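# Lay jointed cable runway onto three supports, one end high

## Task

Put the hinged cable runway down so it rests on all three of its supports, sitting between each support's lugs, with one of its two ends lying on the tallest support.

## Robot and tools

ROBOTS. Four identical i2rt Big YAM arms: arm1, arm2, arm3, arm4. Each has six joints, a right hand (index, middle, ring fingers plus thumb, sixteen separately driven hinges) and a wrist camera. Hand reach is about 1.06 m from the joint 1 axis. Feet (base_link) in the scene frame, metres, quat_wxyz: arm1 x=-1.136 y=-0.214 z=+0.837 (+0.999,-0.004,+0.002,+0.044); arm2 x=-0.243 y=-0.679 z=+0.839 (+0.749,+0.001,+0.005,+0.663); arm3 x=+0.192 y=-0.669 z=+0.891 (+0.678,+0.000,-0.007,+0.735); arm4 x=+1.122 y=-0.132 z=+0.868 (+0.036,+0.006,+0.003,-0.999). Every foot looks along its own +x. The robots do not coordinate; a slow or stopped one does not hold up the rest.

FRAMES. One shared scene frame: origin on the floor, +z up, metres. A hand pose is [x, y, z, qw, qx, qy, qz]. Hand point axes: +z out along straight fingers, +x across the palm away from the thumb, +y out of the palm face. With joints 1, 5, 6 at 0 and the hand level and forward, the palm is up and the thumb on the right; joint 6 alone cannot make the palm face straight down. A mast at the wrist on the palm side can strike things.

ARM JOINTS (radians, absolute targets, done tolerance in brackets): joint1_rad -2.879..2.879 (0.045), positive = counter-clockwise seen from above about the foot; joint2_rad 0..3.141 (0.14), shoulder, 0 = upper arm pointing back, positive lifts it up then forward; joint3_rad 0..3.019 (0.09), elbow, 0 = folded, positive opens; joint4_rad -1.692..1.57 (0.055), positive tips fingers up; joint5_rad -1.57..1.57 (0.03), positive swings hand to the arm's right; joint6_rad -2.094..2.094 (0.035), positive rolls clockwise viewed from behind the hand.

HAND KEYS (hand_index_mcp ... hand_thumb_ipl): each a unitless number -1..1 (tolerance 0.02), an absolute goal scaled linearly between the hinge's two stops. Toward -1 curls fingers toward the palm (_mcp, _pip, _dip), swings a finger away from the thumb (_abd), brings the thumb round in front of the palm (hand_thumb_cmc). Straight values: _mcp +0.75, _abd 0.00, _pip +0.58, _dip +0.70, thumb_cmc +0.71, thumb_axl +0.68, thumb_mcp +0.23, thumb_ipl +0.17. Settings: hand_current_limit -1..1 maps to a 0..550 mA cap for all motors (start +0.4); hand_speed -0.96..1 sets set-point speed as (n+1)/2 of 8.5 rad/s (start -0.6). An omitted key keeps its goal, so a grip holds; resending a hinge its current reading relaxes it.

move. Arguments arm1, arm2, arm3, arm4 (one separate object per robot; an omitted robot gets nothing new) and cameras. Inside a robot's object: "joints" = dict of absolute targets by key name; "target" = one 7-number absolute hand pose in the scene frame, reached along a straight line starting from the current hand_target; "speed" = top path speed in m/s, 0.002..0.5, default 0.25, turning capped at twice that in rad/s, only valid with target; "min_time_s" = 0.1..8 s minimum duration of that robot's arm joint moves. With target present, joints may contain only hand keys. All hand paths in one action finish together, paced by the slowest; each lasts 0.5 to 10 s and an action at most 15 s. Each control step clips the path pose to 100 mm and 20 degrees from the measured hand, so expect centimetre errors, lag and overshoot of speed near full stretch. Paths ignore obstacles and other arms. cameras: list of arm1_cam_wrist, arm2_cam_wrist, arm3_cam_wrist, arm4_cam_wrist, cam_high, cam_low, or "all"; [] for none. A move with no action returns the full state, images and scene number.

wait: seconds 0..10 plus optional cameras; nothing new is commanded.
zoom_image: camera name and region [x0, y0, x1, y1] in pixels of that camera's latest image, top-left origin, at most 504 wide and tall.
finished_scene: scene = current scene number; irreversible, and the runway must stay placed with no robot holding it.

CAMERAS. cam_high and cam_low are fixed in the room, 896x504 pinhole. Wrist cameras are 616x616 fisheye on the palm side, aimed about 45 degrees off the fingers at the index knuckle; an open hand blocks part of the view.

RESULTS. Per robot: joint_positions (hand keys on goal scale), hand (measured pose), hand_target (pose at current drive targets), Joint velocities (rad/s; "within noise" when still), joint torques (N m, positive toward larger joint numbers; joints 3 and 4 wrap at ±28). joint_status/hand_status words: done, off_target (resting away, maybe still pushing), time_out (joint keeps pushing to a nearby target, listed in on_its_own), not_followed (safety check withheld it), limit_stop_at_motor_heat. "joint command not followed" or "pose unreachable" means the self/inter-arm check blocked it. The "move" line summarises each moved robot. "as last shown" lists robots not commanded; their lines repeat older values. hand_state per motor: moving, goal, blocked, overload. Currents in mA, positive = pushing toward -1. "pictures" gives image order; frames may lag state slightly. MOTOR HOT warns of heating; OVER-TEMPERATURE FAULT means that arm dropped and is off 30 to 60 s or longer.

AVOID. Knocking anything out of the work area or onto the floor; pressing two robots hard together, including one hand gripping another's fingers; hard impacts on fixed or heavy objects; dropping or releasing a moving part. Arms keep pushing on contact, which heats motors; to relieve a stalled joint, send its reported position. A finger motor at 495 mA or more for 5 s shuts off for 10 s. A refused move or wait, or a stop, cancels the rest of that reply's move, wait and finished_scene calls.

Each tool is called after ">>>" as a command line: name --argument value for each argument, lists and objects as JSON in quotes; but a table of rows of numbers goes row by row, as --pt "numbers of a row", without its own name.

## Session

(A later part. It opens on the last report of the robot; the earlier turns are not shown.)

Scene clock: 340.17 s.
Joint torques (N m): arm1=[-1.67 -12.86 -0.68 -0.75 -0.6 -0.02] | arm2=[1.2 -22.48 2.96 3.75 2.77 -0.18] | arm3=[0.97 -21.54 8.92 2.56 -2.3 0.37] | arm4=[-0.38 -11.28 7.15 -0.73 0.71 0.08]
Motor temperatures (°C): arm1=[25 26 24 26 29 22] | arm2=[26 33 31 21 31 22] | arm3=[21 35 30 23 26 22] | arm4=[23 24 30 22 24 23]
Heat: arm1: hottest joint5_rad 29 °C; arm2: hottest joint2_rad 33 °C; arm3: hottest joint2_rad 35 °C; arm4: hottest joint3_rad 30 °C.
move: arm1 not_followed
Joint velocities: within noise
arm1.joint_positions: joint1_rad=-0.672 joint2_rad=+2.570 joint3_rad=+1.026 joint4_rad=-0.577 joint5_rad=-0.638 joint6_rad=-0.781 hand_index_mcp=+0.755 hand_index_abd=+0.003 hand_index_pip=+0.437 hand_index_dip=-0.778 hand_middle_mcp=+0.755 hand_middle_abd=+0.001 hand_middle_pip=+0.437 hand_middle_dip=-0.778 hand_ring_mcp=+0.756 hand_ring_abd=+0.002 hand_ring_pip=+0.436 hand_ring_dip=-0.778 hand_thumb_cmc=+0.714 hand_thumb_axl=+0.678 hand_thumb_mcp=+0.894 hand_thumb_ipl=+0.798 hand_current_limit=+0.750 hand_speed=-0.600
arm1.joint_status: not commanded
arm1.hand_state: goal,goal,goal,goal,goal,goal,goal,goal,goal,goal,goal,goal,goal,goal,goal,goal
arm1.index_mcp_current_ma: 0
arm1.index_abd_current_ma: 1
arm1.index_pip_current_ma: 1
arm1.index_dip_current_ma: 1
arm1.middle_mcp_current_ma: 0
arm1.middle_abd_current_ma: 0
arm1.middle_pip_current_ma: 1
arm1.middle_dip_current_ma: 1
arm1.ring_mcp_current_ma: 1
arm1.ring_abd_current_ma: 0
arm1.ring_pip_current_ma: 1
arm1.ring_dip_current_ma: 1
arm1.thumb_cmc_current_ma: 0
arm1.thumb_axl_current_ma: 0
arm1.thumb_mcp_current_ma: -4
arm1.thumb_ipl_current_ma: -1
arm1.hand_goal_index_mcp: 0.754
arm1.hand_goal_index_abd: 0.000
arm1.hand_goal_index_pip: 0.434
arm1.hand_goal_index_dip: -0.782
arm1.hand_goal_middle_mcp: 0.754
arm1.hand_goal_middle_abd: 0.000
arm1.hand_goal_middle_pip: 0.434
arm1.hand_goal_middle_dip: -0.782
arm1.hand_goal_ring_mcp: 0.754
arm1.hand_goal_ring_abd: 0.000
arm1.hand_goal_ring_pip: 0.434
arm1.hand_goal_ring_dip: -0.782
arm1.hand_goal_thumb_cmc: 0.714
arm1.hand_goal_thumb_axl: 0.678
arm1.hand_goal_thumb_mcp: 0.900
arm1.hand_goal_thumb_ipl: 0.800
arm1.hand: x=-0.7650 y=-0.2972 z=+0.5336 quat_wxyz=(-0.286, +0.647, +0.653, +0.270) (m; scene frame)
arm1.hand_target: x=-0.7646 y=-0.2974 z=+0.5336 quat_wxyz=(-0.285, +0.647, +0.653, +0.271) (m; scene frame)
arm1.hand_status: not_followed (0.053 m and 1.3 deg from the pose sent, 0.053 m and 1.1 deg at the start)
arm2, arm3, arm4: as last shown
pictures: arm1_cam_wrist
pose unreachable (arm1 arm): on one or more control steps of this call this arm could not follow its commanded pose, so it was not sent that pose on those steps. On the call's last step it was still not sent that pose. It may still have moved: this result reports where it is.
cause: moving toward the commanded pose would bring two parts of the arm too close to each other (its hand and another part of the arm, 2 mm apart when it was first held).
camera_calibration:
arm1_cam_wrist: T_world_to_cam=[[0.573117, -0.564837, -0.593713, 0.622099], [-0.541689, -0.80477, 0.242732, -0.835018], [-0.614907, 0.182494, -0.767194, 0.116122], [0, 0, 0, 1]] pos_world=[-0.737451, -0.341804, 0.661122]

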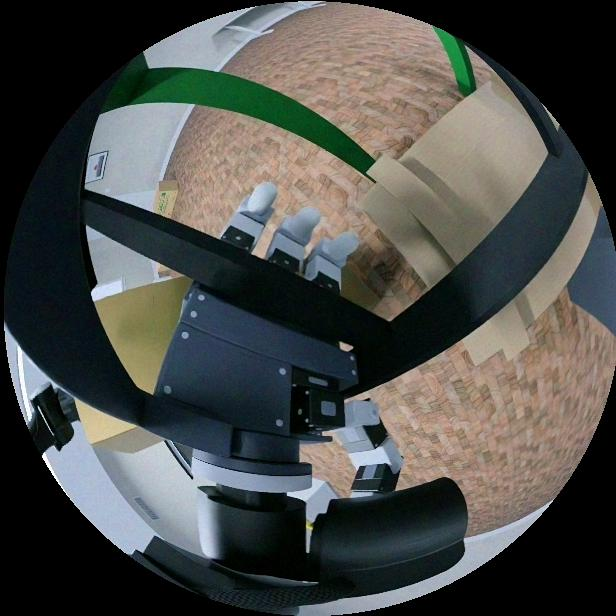

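>>> move --arm1 '{"target": [-0.758, -0.310, 0.565, -0.2418, 0.6645, 0.6645, 0.2418], "speed": 0.06}' --cameras '["arm1_cam_wrist", "cam_high"]'

>>> zoom_image --camera "cam_high" --region '[460, 220, 680, 420]'

Scene clock: 342.17 s.
Joint torques (N m): arm1=[-0.67 -14.62 -0.65 -0.28 -0.47 0.22] | arm2=[1.14 -22.53 2.96 3.75 2.76 -0.19] | arm3=[0.97 -21.54 8.92 2.56 -2.3 0.37] | arm4=[-0.26 -11.28 7.08 -0.7 0.73 0.08]
Motor temperatures (°C): arm1=[25 26 24 26 28 22] | arm2=[26 33 31 21 31 22] | arm3=[21 35 30 23 26 22] | arm4=[23 24 30 22 24 23]
Heat: arm1: hottest joint5_rad 28 °C; arm2: hottest joint2_rad 33 °C; arm3: hottest joint2_rad 35 °C; arm4: hottest joint3_rad 30 °C.
move: arm1 off_target
Joint velocities: within noise
arm1.joint_positions: joint1_rad=-0.672 joint2_rad=+2.467 joint3_rad=+0.938 joint4_rad=-0.506 joint5_rad=-0.581 joint6_rad=-0.726 hand_index_mcp=+0.755 hand_index_abd=+0.003 hand_index_pip=+0.437 hand_index_dip=-0.778 hand_middle_mcp=+0.755 hand_middle_abd=+0.001 hand_middle_pip=+0.437 hand_middle_dip=-0.778 hand_ring_mcp=+0.755 hand_ring_abd=+0.002 hand_ring_pip=+0.436 hand_ring_dip=-0.778 hand_thumb_cmc=+0.714 hand_thumb_axl=+0.678 hand_thumb_mcp=+0.894 hand_thumb_ipl=+0.798 hand_current_limit=+0.750 hand_speed=-0.600
arm1.joint_status: not commanded
arm1.hand_state: goal,goal,goal,goal,goal,goal,goal,goal,goal,goal,goal,goal,goal,goal,goal,goal
arm1.index_mcp_current_ma: 0
arm1.index_abd_current_ma: 1
arm1.index_pip_current_ma: 1
arm1.index_dip_current_ma: 1
arm1.middle_mcp_current_ma: 0
arm1.middle_abd_current_ma: 0
arm1.middle_pip_current_ma: 1
arm1.middle_dip_current_ma: 1
arm1.ring_mcp_current_ma: 0
arm1.ring_abd_current_ma: 0
arm1.ring_pip_current_ma: 1
arm1.ring_dip_current_ma: 1
arm1.thumb_cmc_current_ma: 0
arm1.thumb_axl_current_ma: 0
arm1.thumb_mcp_current_ma: -4
arm1.thumb_ipl_current_ma: -1
arm1.hand_goal_index_mcp: 0.754
arm1.hand_goal_index_abd: 0.000
arm1.hand_goal_index_pip: 0.434
arm1.hand_goal_index_dip: -0.782
arm1.hand_goal_middle_mcp: 0.754
arm1.hand_goal_middle_abd: 0.000
arm1.hand_goal_middle_pip: 0.434
arm1.hand_goal_middle_dip: -0.782
arm1.hand_goal_ring_mcp: 0.754
arm1.hand_goal_ring_abd: 0.000
arm1.hand_goal_ring_pip: 0.434
arm1.hand_goal_ring_dip: -0.782
arm1.hand_goal_thumb_cmc: 0.714
arm1.hand_goal_thumb_axl: 0.678
arm1.hand_goal_thumb_mcp: 0.900
arm1.hand_goal_thumb_ipl: 0.800
arm1.hand: x=-0.7680 y=-0.3073 z=+0.5575 quat_wxyz=(-0.253, +0.663, +0.661, +0.244) (m; scene frame)
arm1.hand_target: x=-0.7580 y=-0.3099 z=+0.5649 quat_wxyz=(-0.242, +0.664, +0.665, +0.242) (m; scene frame)
arm1.hand_status: off_target (0.013 m and 1.4 deg from the pose sent, 0.035 m and 6.4 deg at the start)
arm2, arm3, arm4: as last shown
pictures: arm1_cam_wrist, cam_high
camera_calibration:
arm1_cam_wrist: T_world_to_cam=[[0.569505, -0.622085, -0.537284, 0.580478], [-0.552089, -0.773746, 0.310669, -0.886916], [-0.608984, 0.119701, -0.784098, 0.129213], [0, 0, 0, 1]] pos_world=[-0.741553, -0.340608, 0.688735]

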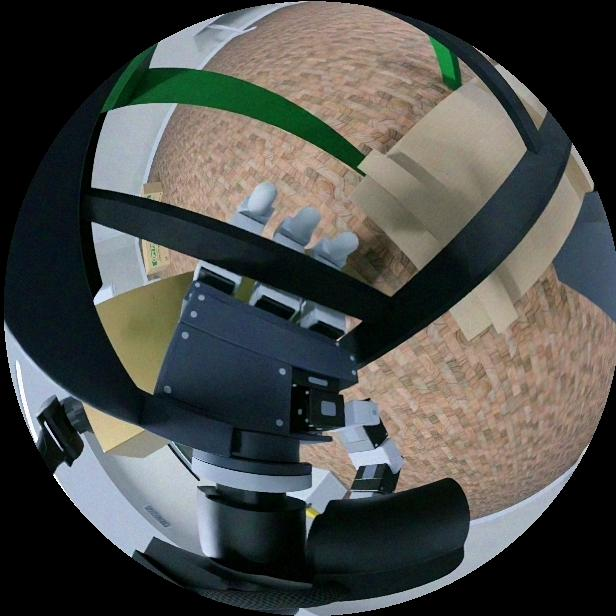

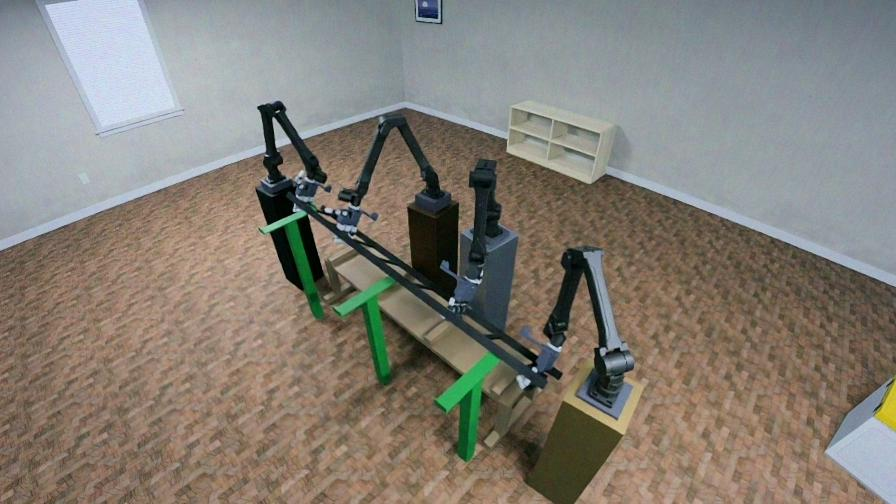

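Scaled by 2.291 from the camera's 896x504 image, which has a finer 1280x720 frame.

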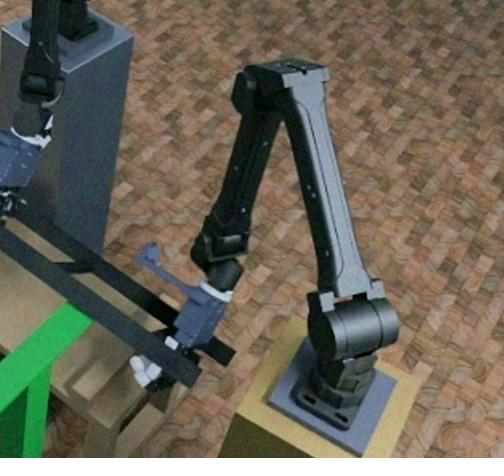

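>>> move --arm1 '{"target": [-0.758, -0.342, 0.600, -0.2418, 0.6645, 0.6645, 0.2418], "speed": 0.06}' --cameras '["arm1_cam_wrist"]'

Scene clock: 344.10 s.
Joint torques (N m): arm1=[-2.9 -14.74 1.25 -1.22 -0.49 -0.17] | arm2=[1.14 -22.42 2.96 3.78 2.77 -0.18] | arm3=[0.97 -21.6 8.94 2.58 -2.3 0.36] | arm4=[-0.79 -11.58 7.23 -0.77 0.73 0.09]
Motor temperatures (°C): arm1=[25 26 24 26 28 22] | arm2=[26 33 31 21 31 22] | arm3=[21 35 30 23 26 22] | arm4=[23 24 30 22 24 23]
Heat: arm1: hottest joint5_rad 28 °C; arm2: hottest joint2_rad 33 °C; arm3: hottest joint2_rad 35 °C; arm4: hottest joint3_rad 30 °C.
move: arm1 off_target
Joint velocities: within noise
arm1.joint_positions: joint1_rad=-0.717 joint2_rad=+2.379 joint3_rad=+0.939 joint4_rad=-0.629 joint5_rad=-0.546 joint6_rad=-0.766 hand_index_mcp=+0.755 hand_index_abd=+0.003 hand_index_pip=+0.437 hand_index_dip=-0.778 hand_middle_mcp=+0.755 hand_middle_abd=+0.001 hand_middle_pip=+0.437 hand_middle_dip=-0.778 hand_ring_mcp=+0.756 hand_ring_abd=+0.002 hand_ring_pip=+0.436 hand_ring_dip=-0.778 hand_thumb_cmc=+0.714 hand_thumb_axl=+0.678 hand_thumb_mcp=+0.894 hand_thumb_ipl=+0.798 hand_current_limit=+0.750 hand_speed=-0.600
arm1.joint_status: not commanded
arm1.hand_state: goal,goal,goal,goal,goal,goal,goal,goal,goal,goal,goal,goal,goal,goal,goal,goal
arm1.index_mcp_current_ma: 0
arm1.index_abd_current_ma: 1
arm1.index_pip_current_ma: 1
arm1.index_dip_current_ma: 1
arm1.middle_mcp_current_ma: 0
arm1.middle_abd_current_ma: 0
arm1.middle_pip_current_ma: 1
arm1.middle_dip_current_ma: 1
arm1.ring_mcp_current_ma: 1
arm1.ring_abd_current_ma: 0
arm1.ring_pip_current_ma: 1
arm1.ring_dip_current_ma: 1
arm1.thumb_cmc_current_ma: 0
arm1.thumb_axl_current_ma: 0
arm1.thumb_mcp_current_ma: -4
arm1.thumb_ipl_current_ma: -1
arm1.hand_goal_index_mcp: 0.754
arm1.hand_goal_index_abd: 0.000
arm1.hand_goal_index_pip: 0.434
arm1.hand_goal_index_dip: -0.782
arm1.hand_goal_middle_mcp: 0.754
arm1.hand_goal_middle_abd: 0.000
arm1.hand_goal_middle_pip: 0.434
arm1.hand_goal_middle_dip: -0.782
arm1.hand_goal_ring_mcp: 0.754
arm1.hand_goal_ring_abd: 0.000
arm1.hand_goal_ring_pip: 0.434
arm1.hand_goal_ring_dip: -0.782
arm1.hand_goal_thumb_cmc: 0.714
arm1.hand_goal_thumb_axl: 0.678
arm1.hand_goal_thumb_mcp: 0.900
arm1.hand_goal_thumb_ipl: 0.800
arm1.hand: x=-0.7678 y=-0.3290 z=+0.5889 quat_wxyz=(-0.257, +0.665, +0.660, +0.236) (m; scene frame)
arm1.hand_target: x=-0.7582 y=-0.3420 z=+0.5998 quat_wxyz=(-0.242, +0.665, +0.664, +0.242) (m; scene frame)
arm1.hand_status: off_target (0.020 m and 2.0 deg from the pose sent, 0.056 m and 1.4 deg at the start)
arm2, arm3, arm4: as last shown
pictures: arm1_cam_wrist
camera_calibration:
arm1_cam_wrist: T_world_to_cam=[[0.560141, -0.624628, -0.544134, 0.579689], [-0.545581, -0.772441, 0.325078, -0.916437], [-0.623365, 0.11478, -0.773461, 0.13771], [0, 0, 0, 1]] pos_world=[-0.738855, -0.36161, 0.719856]

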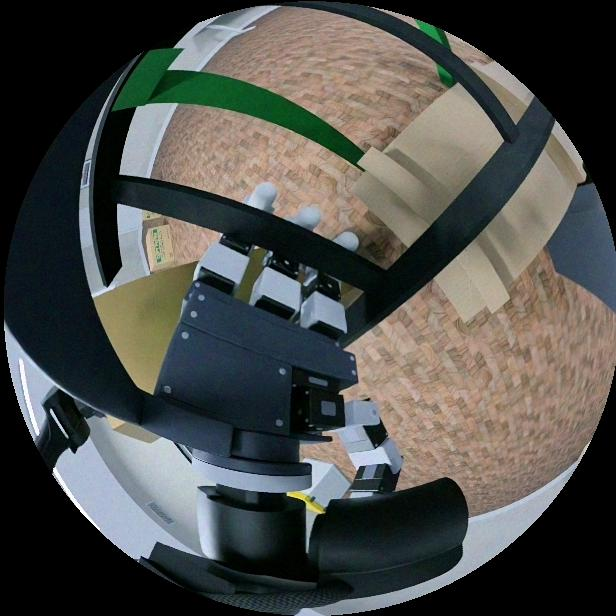

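>>> move --arm1 '{"target": [-0.758, -0.350, 0.645, -0.2588, 0.6580, 0.6580, 0.2588], "speed": 0.06}' --cameras '["arm1_cam_wrist"]'

Scene clock: 345.67 s.
Joint torques (N m): arm1=[-1.61 -12.1 0.4 -0.5 -0.5 0.01] | arm2=[1.2 -22.42 2.97 3.75 2.76 -0.19] | arm3=[0.97 -21.54 8.95 2.58 -2.3 0.36] | arm4=[-0.44 -10.93 7.05 -0.75 0.71 0.08]
Motor temperatures (°C): arm1=[25 26 24 26 28 22] | arm2=[26 33 31 21 31 22] | arm3=[21 35 30 23 26 22] | arm4=[23 24 30 22 24 23]
Heat: arm1: hottest joint5_rad 28 °C; arm2: hottest joint2_rad 33 °C; arm3: hottest joint2_rad 35 °C; arm4: hottest joint3_rad 30 °C.
move: arm1 not_followed
Joint velocities: within noise
arm1.joint_positions: joint1_rad=-0.720 joint2_rad=+2.362 joint3_rad=+0.939 joint4_rad=-0.656 joint5_rad=-0.546 joint6_rad=-0.772 hand_index_mcp=+0.755 hand_index_abd=+0.003 hand_index_pip=+0.437 hand_index_dip=-0.778 hand_middle_mcp=+0.755 hand_middle_abd=+0.001 hand_middle_pip=+0.437 hand_middle_dip=-0.778 hand_ring_mcp=+0.761 hand_ring_abd=+0.002 hand_ring_pip=+0.436 hand_ring_dip=-0.779 hand_thumb_cmc=+0.714 hand_thumb_axl=+0.678 hand_thumb_mcp=+0.894 hand_thumb_ipl=+0.798 hand_current_limit=+0.750 hand_speed=-0.600
arm1.joint_status: not commanded
arm1.hand_state: goal,goal,goal,goal,goal,goal,goal,goal,goal,goal,goal,goal,goal,goal,goal,goal
arm1.index_mcp_current_ma: 0
arm1.index_abd_current_ma: 1
arm1.index_pip_current_ma: 1
arm1.index_dip_current_ma: 1
arm1.middle_mcp_current_ma: 0
arm1.middle_abd_current_ma: 0
arm1.middle_pip_current_ma: 1
arm1.middle_dip_current_ma: 1
arm1.ring_mcp_current_ma: 4
arm1.ring_abd_current_ma: 0
arm1.ring_pip_current_ma: 1
arm1.ring_dip_current_ma: 1
arm1.thumb_cmc_current_ma: 0
arm1.thumb_axl_current_ma: 0
arm1.thumb_mcp_current_ma: -4
arm1.thumb_ipl_current_ma: -1
arm1.hand_goal_index_mcp: 0.754
arm1.hand_goal_index_abd: 0.000
arm1.hand_goal_index_pip: 0.434
arm1.hand_goal_index_dip: -0.782
arm1.hand_goal_middle_mcp: 0.754
arm1.hand_goal_middle_abd: 0.000
arm1.hand_goal_middle_pip: 0.434
arm1.hand_goal_middle_dip: -0.782
arm1.hand_goal_ring_mcp: 0.754
arm1.hand_goal_ring_abd: 0.000
arm1.hand_goal_ring_pip: 0.434
arm1.hand_goal_ring_dip: -0.782
arm1.hand_goal_thumb_cmc: 0.714
arm1.hand_goal_thumb_axl: 0.678
arm1.hand_goal_thumb_mcp: 0.900
arm1.hand_goal_thumb_ipl: 0.800
arm1.hand: x=-0.7675 y=-0.3298 z=+0.5957 quat_wxyz=(-0.261, +0.664, +0.660, +0.236) (m; scene frame)
arm1.hand_target: x=-0.7679 y=-0.3292 z=+0.5936 quat_wxyz=(-0.261, +0.664, +0.659, +0.236) (m; scene frame)
arm1.hand_status: not_followed (0.054 m and 2.7 deg from the pose sent, 0.061 m and 2.8 deg at the start)
arm2, arm3, arm4: as last shown
pictures: arm1_cam_wrist
pose unreachable (arm1 arm): on one or more control steps of this call this arm could not follow its commanded pose, so it was not sent that pose on those steps. On the call's last step it was still not sent that pose. It may still have moved: this result reports where it is.
cause: moving toward the commanded pose would bring two parts of the arm too close to each other (its hand and another part of the arm, 3 mm apart when it was first held).
camera_calibration:
arm1_cam_wrist: T_world_to_cam=[[0.559269, -0.620008, -0.55028, 0.587285], [-0.542579, -0.775638, 0.322481, -0.916301], [-0.626759, 0.118216, -0.770193, 0.139702], [0, 0, 0, 1]] pos_world=[-0.738055, -0.363111, 0.726259]

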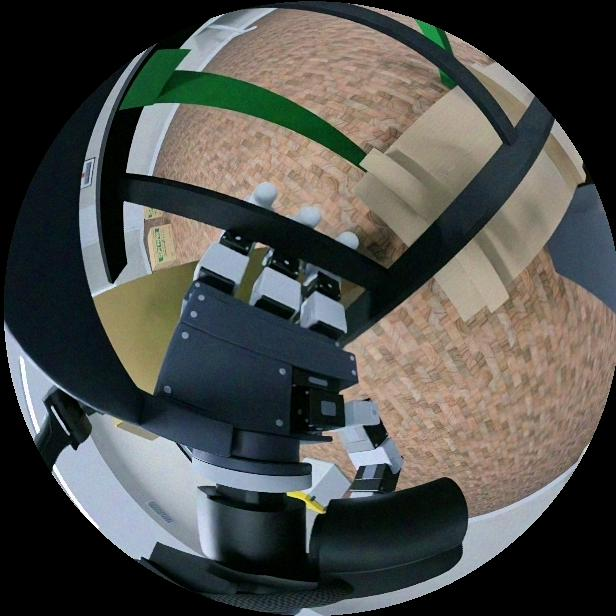

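>>> move --arm1 '{"target": [-0.758, -0.338, 0.640, -0.2185, 0.6725, 0.6725, 0.2185], "speed": 0.06}' --cameras '["arm1_cam_wrist"]'

Scene clock: 347.30 s.
Joint torques (N m): arm1=[-0.97 -15.97 0.62 -0.65 -0.65 0.1] | arm2=[1.14 -21.54 3.1 3.79 2.69 -0.19] | arm3=[0.91 -21.83 8.92 2.56 -2.3 0.33] | arm4=[-0.44 -10.93 7.06 -0.65 0.63 0.08]
Motor temperatures (°C): arm1=[25 26 24 26 28 22] | arm2=[26 33 30 21 31 22] | arm3=[21 35 30 23 26 22] | arm4=[23 24 30 22 24 23]
Heat: arm1: hottest joint5_rad 28 °C; arm2: hottest joint2_rad 33 °C; arm3: hottest joint2_rad 35 °C; arm4: hottest joint3_rad 30 °C.
move: arm1 off_target
Joint velocities: within noise
arm1.joint_positions: joint1_rad=-0.711 joint2_rad=+2.255 joint3_rad=+0.865 joint4_rad=-0.631 joint5_rad=-0.505 joint6_rad=-0.733 hand_index_mcp=+0.778 hand_index_abd=+0.010 hand_index_pip=+0.470 hand_index_dip=-0.745 hand_middle_mcp=+0.758 hand_middle_abd=+0.002 hand_middle_pip=+0.440 hand_middle_dip=-0.776 hand_ring_mcp=+0.756 hand_ring_abd=+0.002 hand_ring_pip=+0.436 hand_ring_dip=-0.779 hand_thumb_cmc=+0.714 hand_thumb_axl=+0.678 hand_thumb_mcp=+0.894 hand_thumb_ipl=+0.798 hand_current_limit=+0.750 hand_speed=-0.600
arm1.joint_status: not commanded
arm1.hand_state: blocked,goal,blocked,blocked,goal,goal,goal,goal,goal,goal,goal,goal,goal,goal,goal,goal
arm1.index_mcp_current_ma: 27
arm1.index_abd_current_ma: 6
arm1.index_pip_current_ma: 48
arm1.index_dip_current_ma: 51
arm1.middle_mcp_current_ma: 2
arm1.middle_abd_current_ma: 1
arm1.middle_pip_current_ma: 3
arm1.middle_dip_current_ma: 3
arm1.ring_mcp_current_ma: 0
arm1.ring_abd_current_ma: 0
arm1.ring_pip_current_ma: 1
arm1.ring_dip_current_ma: 1
arm1.thumb_cmc_current_ma: 0
arm1.thumb_axl_current_ma: 0
arm1.thumb_mcp_current_ma: -4
arm1.thumb_ipl_current_ma: -1
arm1.hand_goal_index_mcp: 0.754
arm1.hand_goal_index_abd: 0.000
arm1.hand_goal_index_pip: 0.434
arm1.hand_goal_index_dip: -0.782
arm1.hand_goal_middle_mcp: 0.754
arm1.hand_goal_middle_abd: 0.000
arm1.hand_goal_middle_pip: 0.434
arm1.hand_goal_middle_dip: -0.782
arm1.hand_goal_ring_mcp: 0.754
arm1.hand_goal_ring_abd: 0.000
arm1.hand_goal_ring_pip: 0.434
arm1.hand_goal_ring_dip: -0.782
arm1.hand_goal_thumb_cmc: 0.714
arm1.hand_goal_thumb_axl: 0.678
arm1.hand_goal_thumb_mcp: 0.900
arm1.hand_goal_thumb_ipl: 0.800
arm1.hand: x=-0.7727 y=-0.3316 z=+0.6224 quat_wxyz=(-0.239, +0.673, +0.666, +0.215) (m; scene frame)
arm1.hand_target: x=-0.7583 y=-0.3377 z=+0.6395 quat_wxyz=(-0.219, +0.672, +0.672, +0.219) (m; scene frame)
arm1.hand_status: off_target (0.024 m and 2.5 deg from the pose sent, 0.046 m and 5.6 deg at the start)
arm2, arm3, arm4: as last shown
arm2.joint_positions: joint1_rad=+0.588 joint2_rad=+2.002 joint3_rad=+0.573 joint4_rad=+0.496 joint5_rad=+0.315 joint6_rad=+1.909 hand_index_mcp=+0.835 hand_index_abd=+0.025 hand_index_pip=+0.533 hand_index_dip=-0.670 hand_middle_mcp=+0.808 hand_middle_abd=+0.028 hand_middle_pip=+0.505 hand_middle_dip=-0.709 hand_ring_mcp=+0.809 hand_ring_abd=+0.017 hand_ring_pip=+0.472 hand_ring_dip=-0.760 hand_thumb_cmc=+0.714 hand_thumb_axl=+0.677 hand_thumb_mcp=+0.895 hand_thumb_ipl=+0.798 hand_current_limit=+0.750 hand_speed=-0.600
arm2.hand_state: blocked,blocked,blocked,blocked,blocked,blocked,blocked,blocked,blocked,goal,blocked,blocked,goal,goal,goal,goal
arm2.index_mcp_current_ma: 261
arm2.index_pip_current_ma: 313
arm2.ring_mcp_current_ma: 154
arm2.ring_abd_current_ma: 24
arm2.ring_dip_current_ma: 42
arm2.hand: x=-0.3071 y=-0.2811 z=+0.7014 quat_wxyz=(-0.233, +0.658, +0.672, +0.249) (m; scene frame)
arm3.joint_positions: joint1_rad=-0.570 joint2_rad=+1.976 joint3_rad=+0.878 joint4_rad=+0.060 joint5_rad=-0.276 joint6_rad=-1.952 hand_index_mcp=+0.753 hand_index_abd=-0.001 hand_index_pip=+0.437 hand_index_dip=-0.778 hand_middle_mcp=+0.781 hand_middle_abd=+0.011 hand_middle_pip=+0.458 hand_middle_dip=-0.762 hand_ring_mcp=+0.842 hand_ring_abd=+0.026 hand_ring_pip=+0.515 hand_ring_dip=-0.716 hand_thumb_cmc=+0.714 hand_thumb_axl=+0.677 hand_thumb_mcp=+0.221 hand_thumb_ipl=+0.168 hand_current_limit=+0.750 hand_speed=-0.600
arm3.hand_state: goal,goal,goal,goal,blocked,goal,blocked,blocked,blocked,blocked,blocked,blocked,goal,goal,goal,goal
arm3.index_mcp_current_ma: 0
arm3.middle_mcp_current_ma: 21
arm3.middle_abd_current_ma: 3
arm3.middle_pip_current_ma: 14
arm3.middle_dip_current_ma: 11
arm3.ring_mcp_current_ma: 165
arm3.ring_abd_current_ma: 13
arm3.ring_pip_current_ma: 129
arm3.ring_dip_current_ma: 90
arm3.hand: x=+0.3158 y=-0.1579 z=+0.8163 quat_wxyz=(+0.206, -0.665, +0.685, +0.214) (m; scene frame)
arm3.hand_target: x=+0.3169 y=-0.1217 z=+0.8698 quat_wxyz=(+0.253, -0.661, +0.659, +0.254) (m; scene frame)
arm4.joint_positions: joint1_rad=+0.333 joint2_rad=+1.698 joint3_rad=+0.698 joint4_rad=-0.812 joint5_rad=+0.414 joint6_rad=+0.445 hand_index_mcp=+0.757 hand_index_abd=-0.004 hand_index_pip=+0.436 hand_index_dip=-0.779 hand_middle_mcp=+0.764 hand_middle_abd=-0.002 hand_middle_pip=+0.437 hand_middle_dip=-0.778 hand_ring_mcp=+0.778 hand_ring_abd=+0.021 hand_ring_pip=+0.469 hand_ring_dip=-0.740 hand_thumb_cmc=+0.714 hand_thumb_axl=+0.678 hand_thumb_mcp=+0.899 hand_thumb_ipl=+0.799 hand_current_limit=+0.750 hand_speed=-0.600
arm4.hand_state: goal,goal,goal,goal,goal,goal,goal,goal,blocked,blocked,blocked,blocked,goal,goal,goal,goal
arm4.index_mcp_current_ma: 12
arm4.ring_abd_current_ma: 74
arm4.ring_pip_current_ma: 150
arm4.ring_dip_current_ma: 182
arm4.hand: x=+0.7443 y=-0.1608 z=+0.8202 quat_wxyz=(-0.188, +0.691, -0.682, -0.147) (m; scene frame)
pictures: arm1_cam_wrist
camera_calibration:
arm1_cam_wrist: T_world_to_cam=[[0.557554, -0.655567, -0.50928, 0.56513], [-0.544405, -0.751893, 0.371861, -0.95342], [-0.626704, 0.0699222, -0.776114, 0.144855], [0, 0, 0, 1]] pos_world=[-0.743356, -0.356517, 0.754773]

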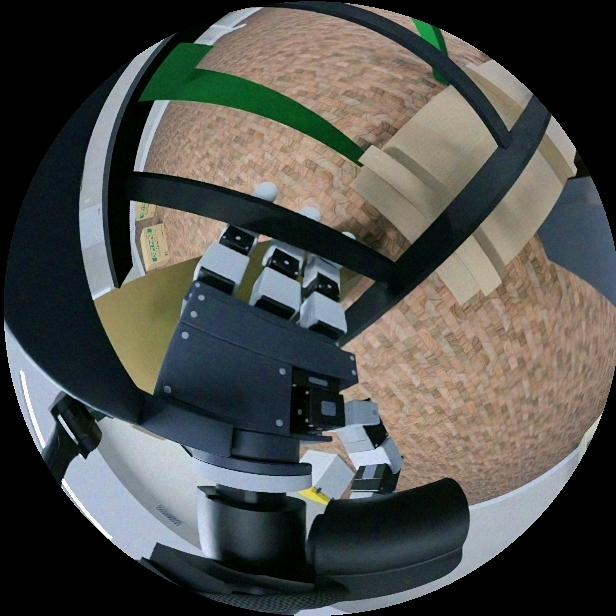

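>>> move --arm1 '{"target": [-0.758, -0.335, 0.685, -0.2185, 0.6725, 0.6725, 0.2185], "speed": 0.06}' --cameras '["arm1_cam_wrist"]'

Scene clock: 348.83 s.
Joint torques (N m): arm1=[-1.26 -16.5 1.94 -1.65 -0.92 0.02] | arm2=[1.14 -19.37 3.7 3.81 2.49 -0.18] | arm3=[0.62 -22.42 8.88 2.33 -2.3 0.25] | arm4=[-0.85 -10.99 6.95 -0.69 0.62 0.07]
Motor temperatures (°C): arm1=[25 26 23 26 28 22] | arm2=[26 33 30 21 31 22] | arm3=[21 35 30 23 26 22] | arm4=[23 24 30 22 24 23]
Heat: arm1: hottest joint5_rad 28 °C; arm2: hottest joint2_rad 33 °C; arm3: hottest joint2_rad 35 °C; arm4: hottest joint3_rad 30 °C.
move: arm1 off_target
Joint velocities: within noise
arm1.joint_positions: joint1_rad=-0.702 joint2_rad=+2.138 joint3_rad=+0.821 joint4_rad=-0.699 joint5_rad=-0.501 joint6_rad=-0.717 hand_index_mcp=+0.791 hand_index_abd=+0.014 hand_index_pip=+0.485 hand_index_dip=-0.731 hand_middle_mcp=+0.767 hand_middle_abd=+0.006 hand_middle_pip=+0.451 hand_middle_dip=-0.764 hand_ring_mcp=+0.756 hand_ring_abd=+0.002 hand_ring_pip=+0.436 hand_ring_dip=-0.779 hand_thumb_cmc=+0.714 hand_thumb_axl=+0.678 hand_thumb_mcp=+0.894 hand_thumb_ipl=+0.798 hand_current_limit=+0.750 hand_speed=-0.600
arm1.joint_status: not commanded
arm1.hand_state: blocked,goal,blocked,blocked,goal,goal,goal,goal,goal,goal,goal,goal,goal,goal,goal,goal
arm1.index_mcp_current_ma: 55
arm1.index_abd_current_ma: 9
arm1.index_pip_current_ma: 82
arm1.index_dip_current_ma: 84
arm1.middle_mcp_current_ma: 10
arm1.middle_abd_current_ma: 2
arm1.middle_pip_current_ma: 15
arm1.middle_dip_current_ma: 16
arm1.ring_mcp_current_ma: 0
arm1.ring_abd_current_ma: 0
arm1.ring_pip_current_ma: 1
arm1.ring_dip_current_ma: 1
arm1.thumb_cmc_current_ma: 0
arm1.thumb_axl_current_ma: 0
arm1.thumb_mcp_current_ma: -4
arm1.thumb_ipl_current_ma: -1
arm1.hand_goal_index_mcp: 0.754
arm1.hand_goal_index_abd: 0.000
arm1.hand_goal_index_pip: 0.434
arm1.hand_goal_index_dip: -0.782
arm1.hand_goal_middle_mcp: 0.754
arm1.hand_goal_middle_abd: 0.000
arm1.hand_goal_middle_pip: 0.434
arm1.hand_goal_middle_dip: -0.782
arm1.hand_goal_ring_mcp: 0.754
arm1.hand_goal_ring_abd: 0.000
arm1.hand_goal_ring_pip: 0.434
arm1.hand_goal_ring_dip: -0.782
arm1.hand_goal_thumb_cmc: 0.714
arm1.hand_goal_thumb_axl: 0.678
arm1.hand_goal_thumb_mcp: 0.900
arm1.hand_goal_thumb_ipl: 0.800
arm1.hand: x=-0.7750 y=-0.3275 z=+0.6593 quat_wxyz=(-0.240, +0.675, +0.665, +0.210) (m; scene frame)
arm1.hand_target: x=-0.7584 y=-0.3345 z=+0.6838 quat_wxyz=(-0.218, +0.672, +0.673, +0.219) (m; scene frame)
arm1.hand_status: off_target (0.032 m and 2.7 deg from the pose sent, 0.064 m and 2.5 deg at the start)
arm2, arm3, arm4: as last shown
arm2.joint_positions: joint1_rad=+0.588 joint2_rad=+1.977 joint3_rad=+0.569 joint4_rad=+0.496 joint5_rad=+0.319 joint6_rad=+1.909 hand_index_mcp=+0.832 hand_index_abd=+0.026 hand_index_pip=+0.524 hand_index_dip=-0.681 hand_middle_mcp=+0.806 hand_middle_abd=+0.028 hand_middle_pip=+0.505 hand_middle_dip=-0.709 hand_ring_mcp=+0.810 hand_ring_abd=+0.018 hand_ring_pip=+0.472 hand_ring_dip=-0.755 hand_thumb_cmc=+0.714 hand_thumb_axl=+0.677 hand_thumb_mcp=+0.895 hand_thumb_ipl=+0.798 hand_current_limit=+0.750 hand_speed=-0.600
arm2.index_mcp_current_ma: 248
arm2.index_abd_current_ma: 42
arm2.index_pip_current_ma: 277
arm2.index_dip_current_ma: 327
arm2.middle_mcp_current_ma: 143
arm2.ring_mcp_current_ma: 155
arm2.ring_abd_current_ma: 26
arm2.ring_dip_current_ma: 53
arm2.hand: x=-0.3082 y=-0.2773 z=+0.7106 quat_wxyz=(-0.241, +0.657, +0.668, +0.254) (m; scene frame)
arm2.hand_target: x=-0.3193 y=-0.2427 z=+0.7597 quat_wxyz=(-0.298, +0.643, +0.639, +0.298) (m; scene frame)
arm3.joint_positions: joint1_rad=-0.566 joint2_rad=+1.983 joint3_rad=+0.878 joint4_rad=+0.066 joint5_rad=-0.276 joint6_rad=-1.944 hand_index_mcp=+0.758 hand_index_abd=-0.001 hand_index_pip=+0.437 hand_index_dip=-0.778 hand_middle_mcp=+0.790 hand_middle_abd=+0.017 hand_middle_pip=+0.464 hand_middle_dip=-0.757 hand_ring_mcp=+0.850 hand_ring_abd=+0.038 hand_ring_pip=+0.526 hand_ring_dip=-0.705 hand_thumb_cmc=+0.714 hand_thumb_axl=+0.677 hand_thumb_mcp=+0.221 hand_thumb_ipl=+0.168 hand_current_limit=+0.750 hand_speed=-0.600
arm3.index_mcp_current_ma: 1
arm3.middle_mcp_current_ma: 33
arm3.middle_abd_current_ma: 6
arm3.middle_pip_current_ma: 22
arm3.middle_dip_current_ma: 16
arm3.ring_mcp_current_ma: 194
arm3.ring_abd_current_ma: 26
arm3.ring_pip_current_ma: 161
arm3.ring_dip_current_ma: 120
arm3.hand: x=+0.3140 y=-0.1570 z=+0.8141 quat_wxyz=(+0.205, -0.664, +0.686, +0.215) (m; scene frame)
arm4.joint_positions: joint1_rad=+0.336 joint2_rad=+1.698 joint3_rad=+0.700 joint4_rad=-0.812 joint5_rad=+0.414 joint6_rad=+0.445 hand_index_mcp=+0.757 hand_index_abd=-0.004 hand_index_pip=+0.436 hand_index_dip=-0.779 hand_middle_mcp=+0.768 hand_middle_abd=+0.000 hand_middle_pip=+0.437 hand_middle_dip=-0.778 hand_ring_mcp=+0.781 hand_ring_abd=+0.038 hand_ring_pip=+0.477 hand_ring_dip=-0.731 hand_thumb_cmc=+0.714 hand_thumb_axl=+0.678 hand_thumb_mcp=+0.899 hand_thumb_ipl=+0.799 hand_current_limit=+0.750 hand_speed=-0.600
arm4.middle_mcp_current_ma: 57
arm4.middle_abd_current_ma: -1
arm4.ring_mcp_current_ma: 121
arm4.ring_abd_current_ma: 139
arm4.ring_pip_current_ma: 185
arm4.ring_dip_current_ma: 226
arm4.hand: x=+0.7436 y=-0.1625 z=+0.8205 quat_wxyz=(-0.187, +0.692, -0.681, -0.148) (m; scene frame)
arm4.hand_target: x=+0.7230 y=-0.1698 z=+0.8395 quat_wxyz=(-0.160, +0.689, -0.689, -0.160) (m; scene frame)
pictures: arm1_cam_wrist
camera_calibration:
arm1_cam_wrist: T_world_to_cam=[[0.552574, -0.659274, -0.509922, 0.583201], [-0.541811, -0.749037, 0.381293, -0.968554], [-0.633327, 0.0655888, -0.7711, 0.161968], [0, 0, 0, 1]] pos_world=[-0.744457, -0.351617, 0.791583]

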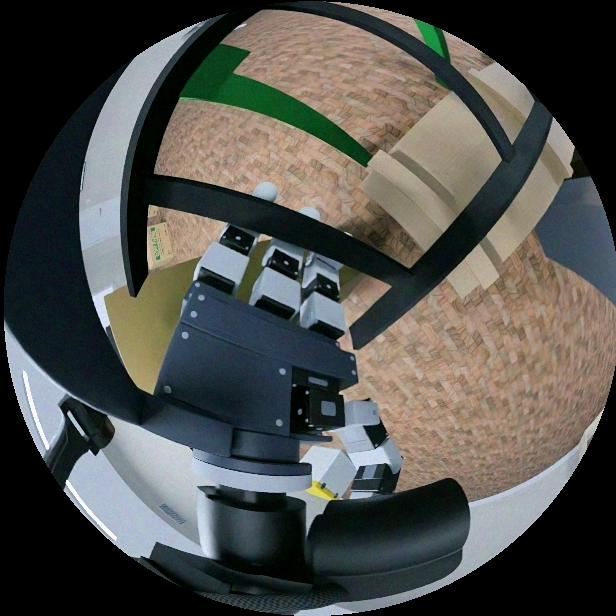

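>>> move --arm1 '{"target": [-0.758, -0.328, 0.725, -0.2185, 0.6725, 0.6725, 0.2185], "speed": 0.06}' --arm2 '{"target": [-0.321, -0.236, 0.785, -0.2779, 0.6502, 0.6502, 0.2779], "speed": 0.06}' --cameras '["arm1_cam_wrist", "arm2_cam_wrist", "cam_high", "cam_low"]'

Scene clock: 351.63 s.
Joint torques (N m): arm1=[0.15 -15.27 2.36 -1.84 -1.89 0.21] | arm2=[0.09 -20.6 6.24 2 2.52 -0.11] | arm3=[0.97 -24.29 8.8 2.26 -2.25 0.49] | arm4=[-0.85 -10.64 7.06 -0.31 0.58 0.07]
Motor temperatures (°C): arm1=[25 26 23 26 28 22] | arm2=[26 33 30 21 31 22] | arm3=[21 35 30 23 26 22] | arm4=[23 24 30 22 24 23]
Heat: arm1: hottest joint5_rad 28 °C; arm2: hottest joint2_rad 33 °C; arm3: hottest joint2_rad 35 °C; arm4: hottest joint3_rad 30 °C.
move: arm1 off_target; arm2 off_target
Joint velocities: within noise
arm1.joint_positions: joint1_rad=-0.706 joint2_rad=+2.006 joint3_rad=+0.801 joint4_rad=-0.779 joint5_rad=-0.483 joint6_rad=-0.723 hand_index_mcp=+0.811 hand_index_abd=-0.012 hand_index_pip=+0.498 hand_index_dip=-0.725 hand_middle_mcp=+0.777 hand_middle_abd=-0.002 hand_middle_pip=+0.454 hand_middle_dip=-0.768 hand_ring_mcp=+0.783 hand_ring_abd=+0.010 hand_ring_pip=+0.436 hand_ring_dip=-0.779 hand_thumb_cmc=+0.714 hand_thumb_axl=+0.677 hand_thumb_mcp=+0.895 hand_thumb_ipl=+0.798 hand_current_limit=+0.750 hand_speed=-0.600
arm1.joint_status: not commanded
arm1.hand_state: blocked,goal,blocked,blocked,blocked,goal,blocked,goal,blocked,goal,goal,goal,goal,goal,goal,goal
arm1.index_mcp_current_ma: 108
arm1.index_abd_current_ma: -7
arm1.index_pip_current_ma: 120
arm1.index_dip_current_ma: 101
arm1.middle_mcp_current_ma: 26
arm1.middle_abd_current_ma: 0
arm1.middle_pip_current_ma: 19
arm1.middle_dip_current_ma: 11
arm1.ring_mcp_current_ma: 38
arm1.ring_abd_current_ma: 5
arm1.ring_pip_current_ma: 1
arm1.ring_dip_current_ma: 1
arm1.thumb_cmc_current_ma: 0
arm1.thumb_axl_current_ma: 0
arm1.thumb_mcp_current_ma: -4
arm1.thumb_ipl_current_ma: -1
arm1.hand_goal_index_mcp: 0.754
arm1.hand_goal_index_abd: 0.000
arm1.hand_goal_index_pip: 0.434
arm1.hand_goal_index_dip: -0.782
arm1.hand_goal_middle_mcp: 0.754
arm1.hand_goal_middle_abd: 0.000
arm1.hand_goal_middle_pip: 0.434
arm1.hand_goal_middle_dip: -0.782
arm1.hand_goal_ring_mcp: 0.754
arm1.hand_goal_ring_abd: 0.000
arm1.hand_goal_ring_pip: 0.434
arm1.hand_goal_ring_dip: -0.782
arm1.hand_goal_thumb_cmc: 0.714
arm1.hand_goal_thumb_axl: 0.678
arm1.hand_goal_thumb_mcp: 0.900
arm1.hand_goal_thumb_ipl: 0.800
arm1.hand: x=-0.7702 y=-0.3347 z=+0.7022 quat_wxyz=(-0.223, +0.674, +0.674, +0.206) (m; scene frame)
arm1.hand_target: x=-0.7584 y=-0.3280 z=+0.7238 quat_wxyz=(-0.219, +0.672, +0.673, +0.219) (m; scene frame)
arm1.hand_status: off_target (0.027 m and 1.6 deg from the pose sent, 0.068 m and 2.7 deg at the start)
arm2.joint_positions: joint1_rad=+0.586 joint2_rad=+1.898 joint3_rad=+0.582 joint4_rad=+0.345 joint5_rad=+0.287 joint6_rad=+1.909 hand_index_mcp=+0.838 hand_index_abd=+0.038 hand_index_pip=+0.538 hand_index_dip=-0.659 hand_middle_mcp=+0.801 hand_middle_abd=+0.026 hand_middle_pip=+0.500 hand_middle_dip=-0.712 hand_ring_mcp=+0.810 hand_ring_abd=+0.011 hand_ring_pip=+0.444 hand_ring_dip=-0.778 hand_thumb_cmc=+0.714 hand_thumb_axl=+0.677 hand_thumb_mcp=+0.895 hand_thumb_ipl=+0.798 hand_current_limit=+0.750 hand_speed=-0.600
arm2.joint_status: not commanded
arm2.hand_state: blocked,blocked,blocked,blocked,blocked,blocked,blocked,blocked,blocked,goal,goal,goal,goal,goal,goal,goal
arm2.index_mcp_current_ma: 275
arm2.index_abd_current_ma: 72
arm2.index_pip_current_ma: 333
arm2.index_dip_current_ma: 426
arm2.middle_mcp_current_ma: 124
arm2.middle_abd_current_ma: 41
arm2.middle_pip_current_ma: 182
arm2.middle_dip_current_ma: 197
arm2.ring_mcp_current_ma: 155
arm2.ring_abd_current_ma: 14
arm2.ring_pip_current_ma: 14
arm2.ring_dip_current_ma: 4
arm2.thumb_cmc_current_ma: 0
arm2.thumb_axl_current_ma: 0
arm2.thumb_mcp_current_ma: -8
arm2.thumb_ipl_current_ma: -2
arm2.hand_goal_index_mcp: 0.754
arm2.hand_goal_index_abd: 0.000
arm2.hand_goal_index_pip: 0.434
arm2.hand_goal_index_dip: -0.782
arm2.hand_goal_middle_mcp: 0.754
arm2.hand_goal_middle_abd: 0.000
arm2.hand_goal_middle_pip: 0.434
arm2.hand_goal_middle_dip: -0.782
arm2.hand_goal_ring_mcp: 0.754
arm2.hand_goal_ring_abd: 0.000
arm2.hand_goal_ring_pip: 0.434
arm2.hand_goal_ring_dip: -0.782
arm2.hand_goal_thumb_cmc: 0.714
arm2.hand_goal_thumb_axl: 0.678
arm2.hand_goal_thumb_mcp: 0.900
arm2.hand_goal_thumb_ipl: 0.800
arm2.hand: x=-0.3106 y=-0.2806 z=+0.7252 quat_wxyz=(-0.221, +0.658, +0.682, +0.231) (m; scene frame)
arm2.hand_target: x=-0.3196 y=-0.2389 z=+0.7818 quat_wxyz=(-0.278, +0.652, +0.649, +0.278) (m; scene frame)
arm2.hand_status: off_target (0.075 m and 9.3 deg from the pose sent, 0.086 m and 5.5 deg at the start)
arm3.joint_positions: joint1_rad=-0.570 joint2_rad=+2.004 joint3_rad=+0.876 joint4_rad=+0.066 joint5_rad=-0.277 joint6_rad=-1.968 hand_index_mcp=+0.744 hand_index_abd=-0.001 hand_index_pip=+0.437 hand_index_dip=-0.778 hand_middle_mcp=+0.799 hand_middle_abd=+0.018 hand_middle_pip=+0.469 hand_middle_dip=-0.755 hand_ring_mcp=+0.871 hand_ring_abd=+0.076 hand_ring_pip=+0.542 hand_ring_dip=-0.692 hand_thumb_cmc=+0.714 hand_thumb_axl=+0.677 hand_thumb_mcp=+0.221 hand_thumb_ipl=+0.168 hand_current_limit=+0.750 hand_speed=-0.600
arm3.joint_status: not commanded
arm3.hand_state: goal,goal,goal,goal,blocked,goal,blocked,blocked,blocked,blocked,blocked,blocked,goal,goal,goal,goal
arm3.index_mcp_current_ma: -3
arm3.index_abd_current_ma: 0
arm3.index_pip_current_ma: 0
arm3.index_dip_current_ma: 1
arm3.middle_mcp_current_ma: 50
arm3.middle_abd_current_ma: 7
arm3.middle_pip_current_ma: 28
arm3.middle_dip_current_ma: 18
arm3.ring_mcp_current_ma: 275
arm3.ring_abd_current_ma: 91
arm3.ring_pip_current_ma: 213
arm3.ring_dip_current_ma: 155
arm3.thumb_cmc_current_ma: 0
arm3.thumb_axl_current_ma: 0
arm3.thumb_mcp_current_ma: -1
arm3.thumb_ipl_current_ma: 0
arm3.hand_goal_index_mcp: 0.754
arm3.hand_goal_index_abd: 0.000
arm3.hand_goal_index_pip: 0.434
arm3.hand_goal_index_dip: -0.782
arm3.hand_goal_middle_mcp: 0.754
arm3.hand_goal_middle_abd: 0.000
arm3.hand_goal_middle_pip: 0.434
arm3.hand_goal_middle_dip: -0.782
arm3.hand_goal_ring_mcp: 0.754
arm3.hand_goal_ring_abd: 0.000
arm3.hand_goal_ring_pip: 0.434
arm3.hand_goal_ring_dip: -0.782
arm3.hand_goal_thumb_cmc: 0.714
arm3.hand_goal_thumb_axl: 0.678
arm3.hand_goal_thumb_mcp: 0.226
arm3.hand_goal_thumb_ipl: 0.168
arm3.hand: x=+0.3127 y=-0.1641 z=+0.8026 quat_wxyz=(+0.197, -0.672, +0.682, +0.210) (m; scene frame)
arm3.hand_target: x=+0.3168 y=-0.1218 z=+0.8697 quat_wxyz=(+0.253, -0.661, +0.659, +0.254) (m; scene frame)
arm3.hand_status: not commanded
arm4.joint_positions: joint1_rad=+0.333 joint2_rad=+1.690 joint3_rad=+0.700 joint4_rad=-0.820 joint5_rad=+0.416 joint6_rad=+0.445 hand_index_mcp=+0.754 hand_index_abd=-0.004 hand_index_pip=+0.436 hand_index_dip=-0.779 hand_middle_mcp=+0.755 hand_middle_abd=+0.000 hand_middle_pip=+0.437 hand_middle_dip=-0.778 hand_ring_mcp=+0.785 hand_ring_abd=+0.016 hand_ring_pip=+0.471 hand_ring_dip=-0.741 hand_thumb_cmc=+0.714 hand_thumb_axl=+0.678 hand_thumb_mcp=+0.899 hand_thumb_ipl=+0.799 hand_current_limit=+0.750 hand_speed=-0.600
arm4.joint_status: not commanded
arm4.hand_state: goal,goal,goal,goal,goal,goal,goal,goal,blocked,goal,blocked,blocked,goal,goal,goal,goal
arm4.index_mcp_current_ma: 0
arm4.index_abd_current_ma: -12
arm4.index_pip_current_ma: 8
arm4.index_dip_current_ma: 12
arm4.middle_mcp_current_ma: 3
arm4.middle_abd_current_ma: 0
arm4.middle_pip_current_ma: 10
arm4.middle_dip_current_ma: 14
arm4.ring_mcp_current_ma: 140
arm4.ring_abd_current_ma: 56
arm4.ring_pip_current_ma: 156
arm4.ring_dip_current_ma: 177
arm4.thumb_cmc_current_ma: 0
arm4.thumb_axl_current_ma: -1
arm4.thumb_mcp_current_ma: -5
arm4.thumb_ipl_current_ma: -4
arm4.hand_goal_index_mcp: 0.754
arm4.hand_goal_index_abd: 0.000
arm4.hand_goal_index_pip: 0.434
arm4.hand_goal_index_dip: -0.782
arm4.hand_goal_middle_mcp: 0.754
arm4.hand_goal_middle_abd: 0.000
arm4.hand_goal_middle_pip: 0.434
arm4.hand_goal_middle_dip: -0.782
arm4.hand_goal_ring_mcp: 0.754
arm4.hand_goal_ring_abd: 0.000
arm4.hand_goal_ring_pip: 0.434
arm4.hand_goal_ring_dip: -0.782
arm4.hand_goal_thumb_cmc: 0.714
arm4.hand_goal_thumb_axl: 0.678
arm4.hand_goal_thumb_mcp: 0.900
arm4.hand_goal_thumb_ipl: 0.800
arm4.hand: x=+0.7437 y=-0.1607 z=+0.8233 quat_wxyz=(-0.187, +0.691, -0.682, -0.149) (m; scene frame)
arm4.hand_target: x=+0.7230 y=-0.1698 z=+0.8396 quat_wxyz=(-0.160, +0.689, -0.689, -0.160) (m; scene frame)
arm4.hand_status: not commanded
pictures: arm1_cam_wrist, arm2_cam_wrist, cam_high, cam_low
camera_calibration:
arm1_cam_wrist: T_world_to_cam=[[0.568358, -0.670239, -0.477231, 0.583282], [-0.543541, -0.741291, 0.393765, -0.995242], [-0.617683, 0.0355952, -0.785621, 0.210811], [0, 0, 0, 1]] pos_world=[-0.742253, -0.35433, 0.835869]
arm2_cam_wrist: T_world_to_cam=[[0.633572, -0.638383, -0.437098, 0.366323], [-0.585043, -0.764998, 0.269265, -0.629958], [-0.506273, 0.0851222, -0.858162, 0.616309], [0, 0, 0, 1]] pos_world=[-0.288624, -0.300524, 0.858638]

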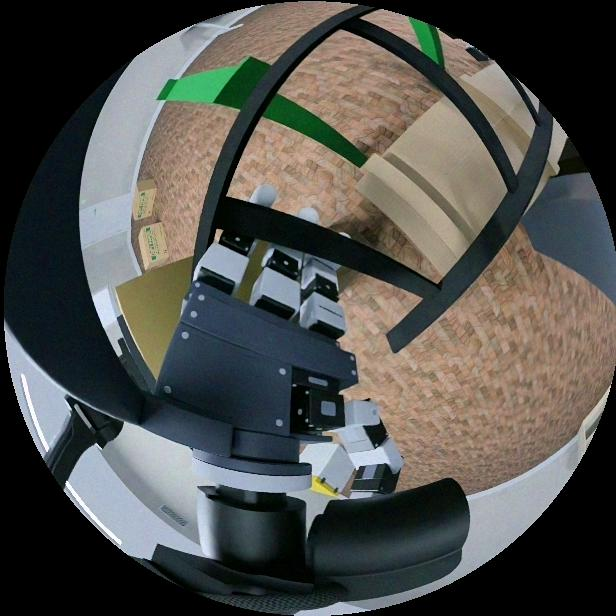

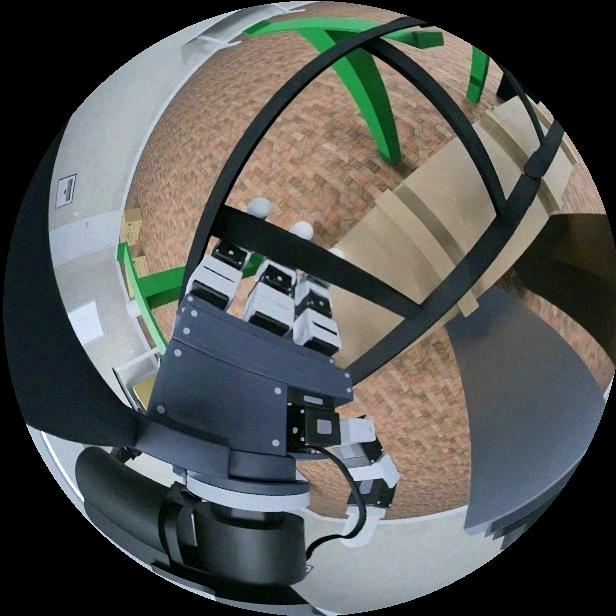

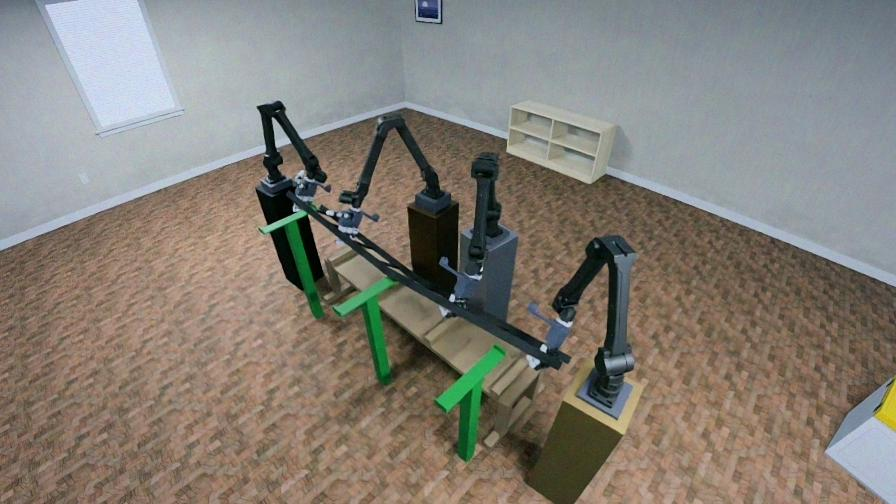

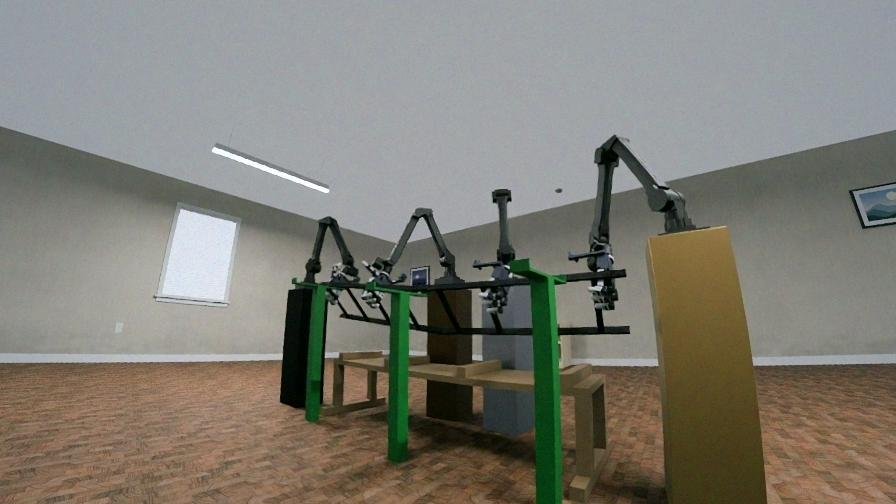

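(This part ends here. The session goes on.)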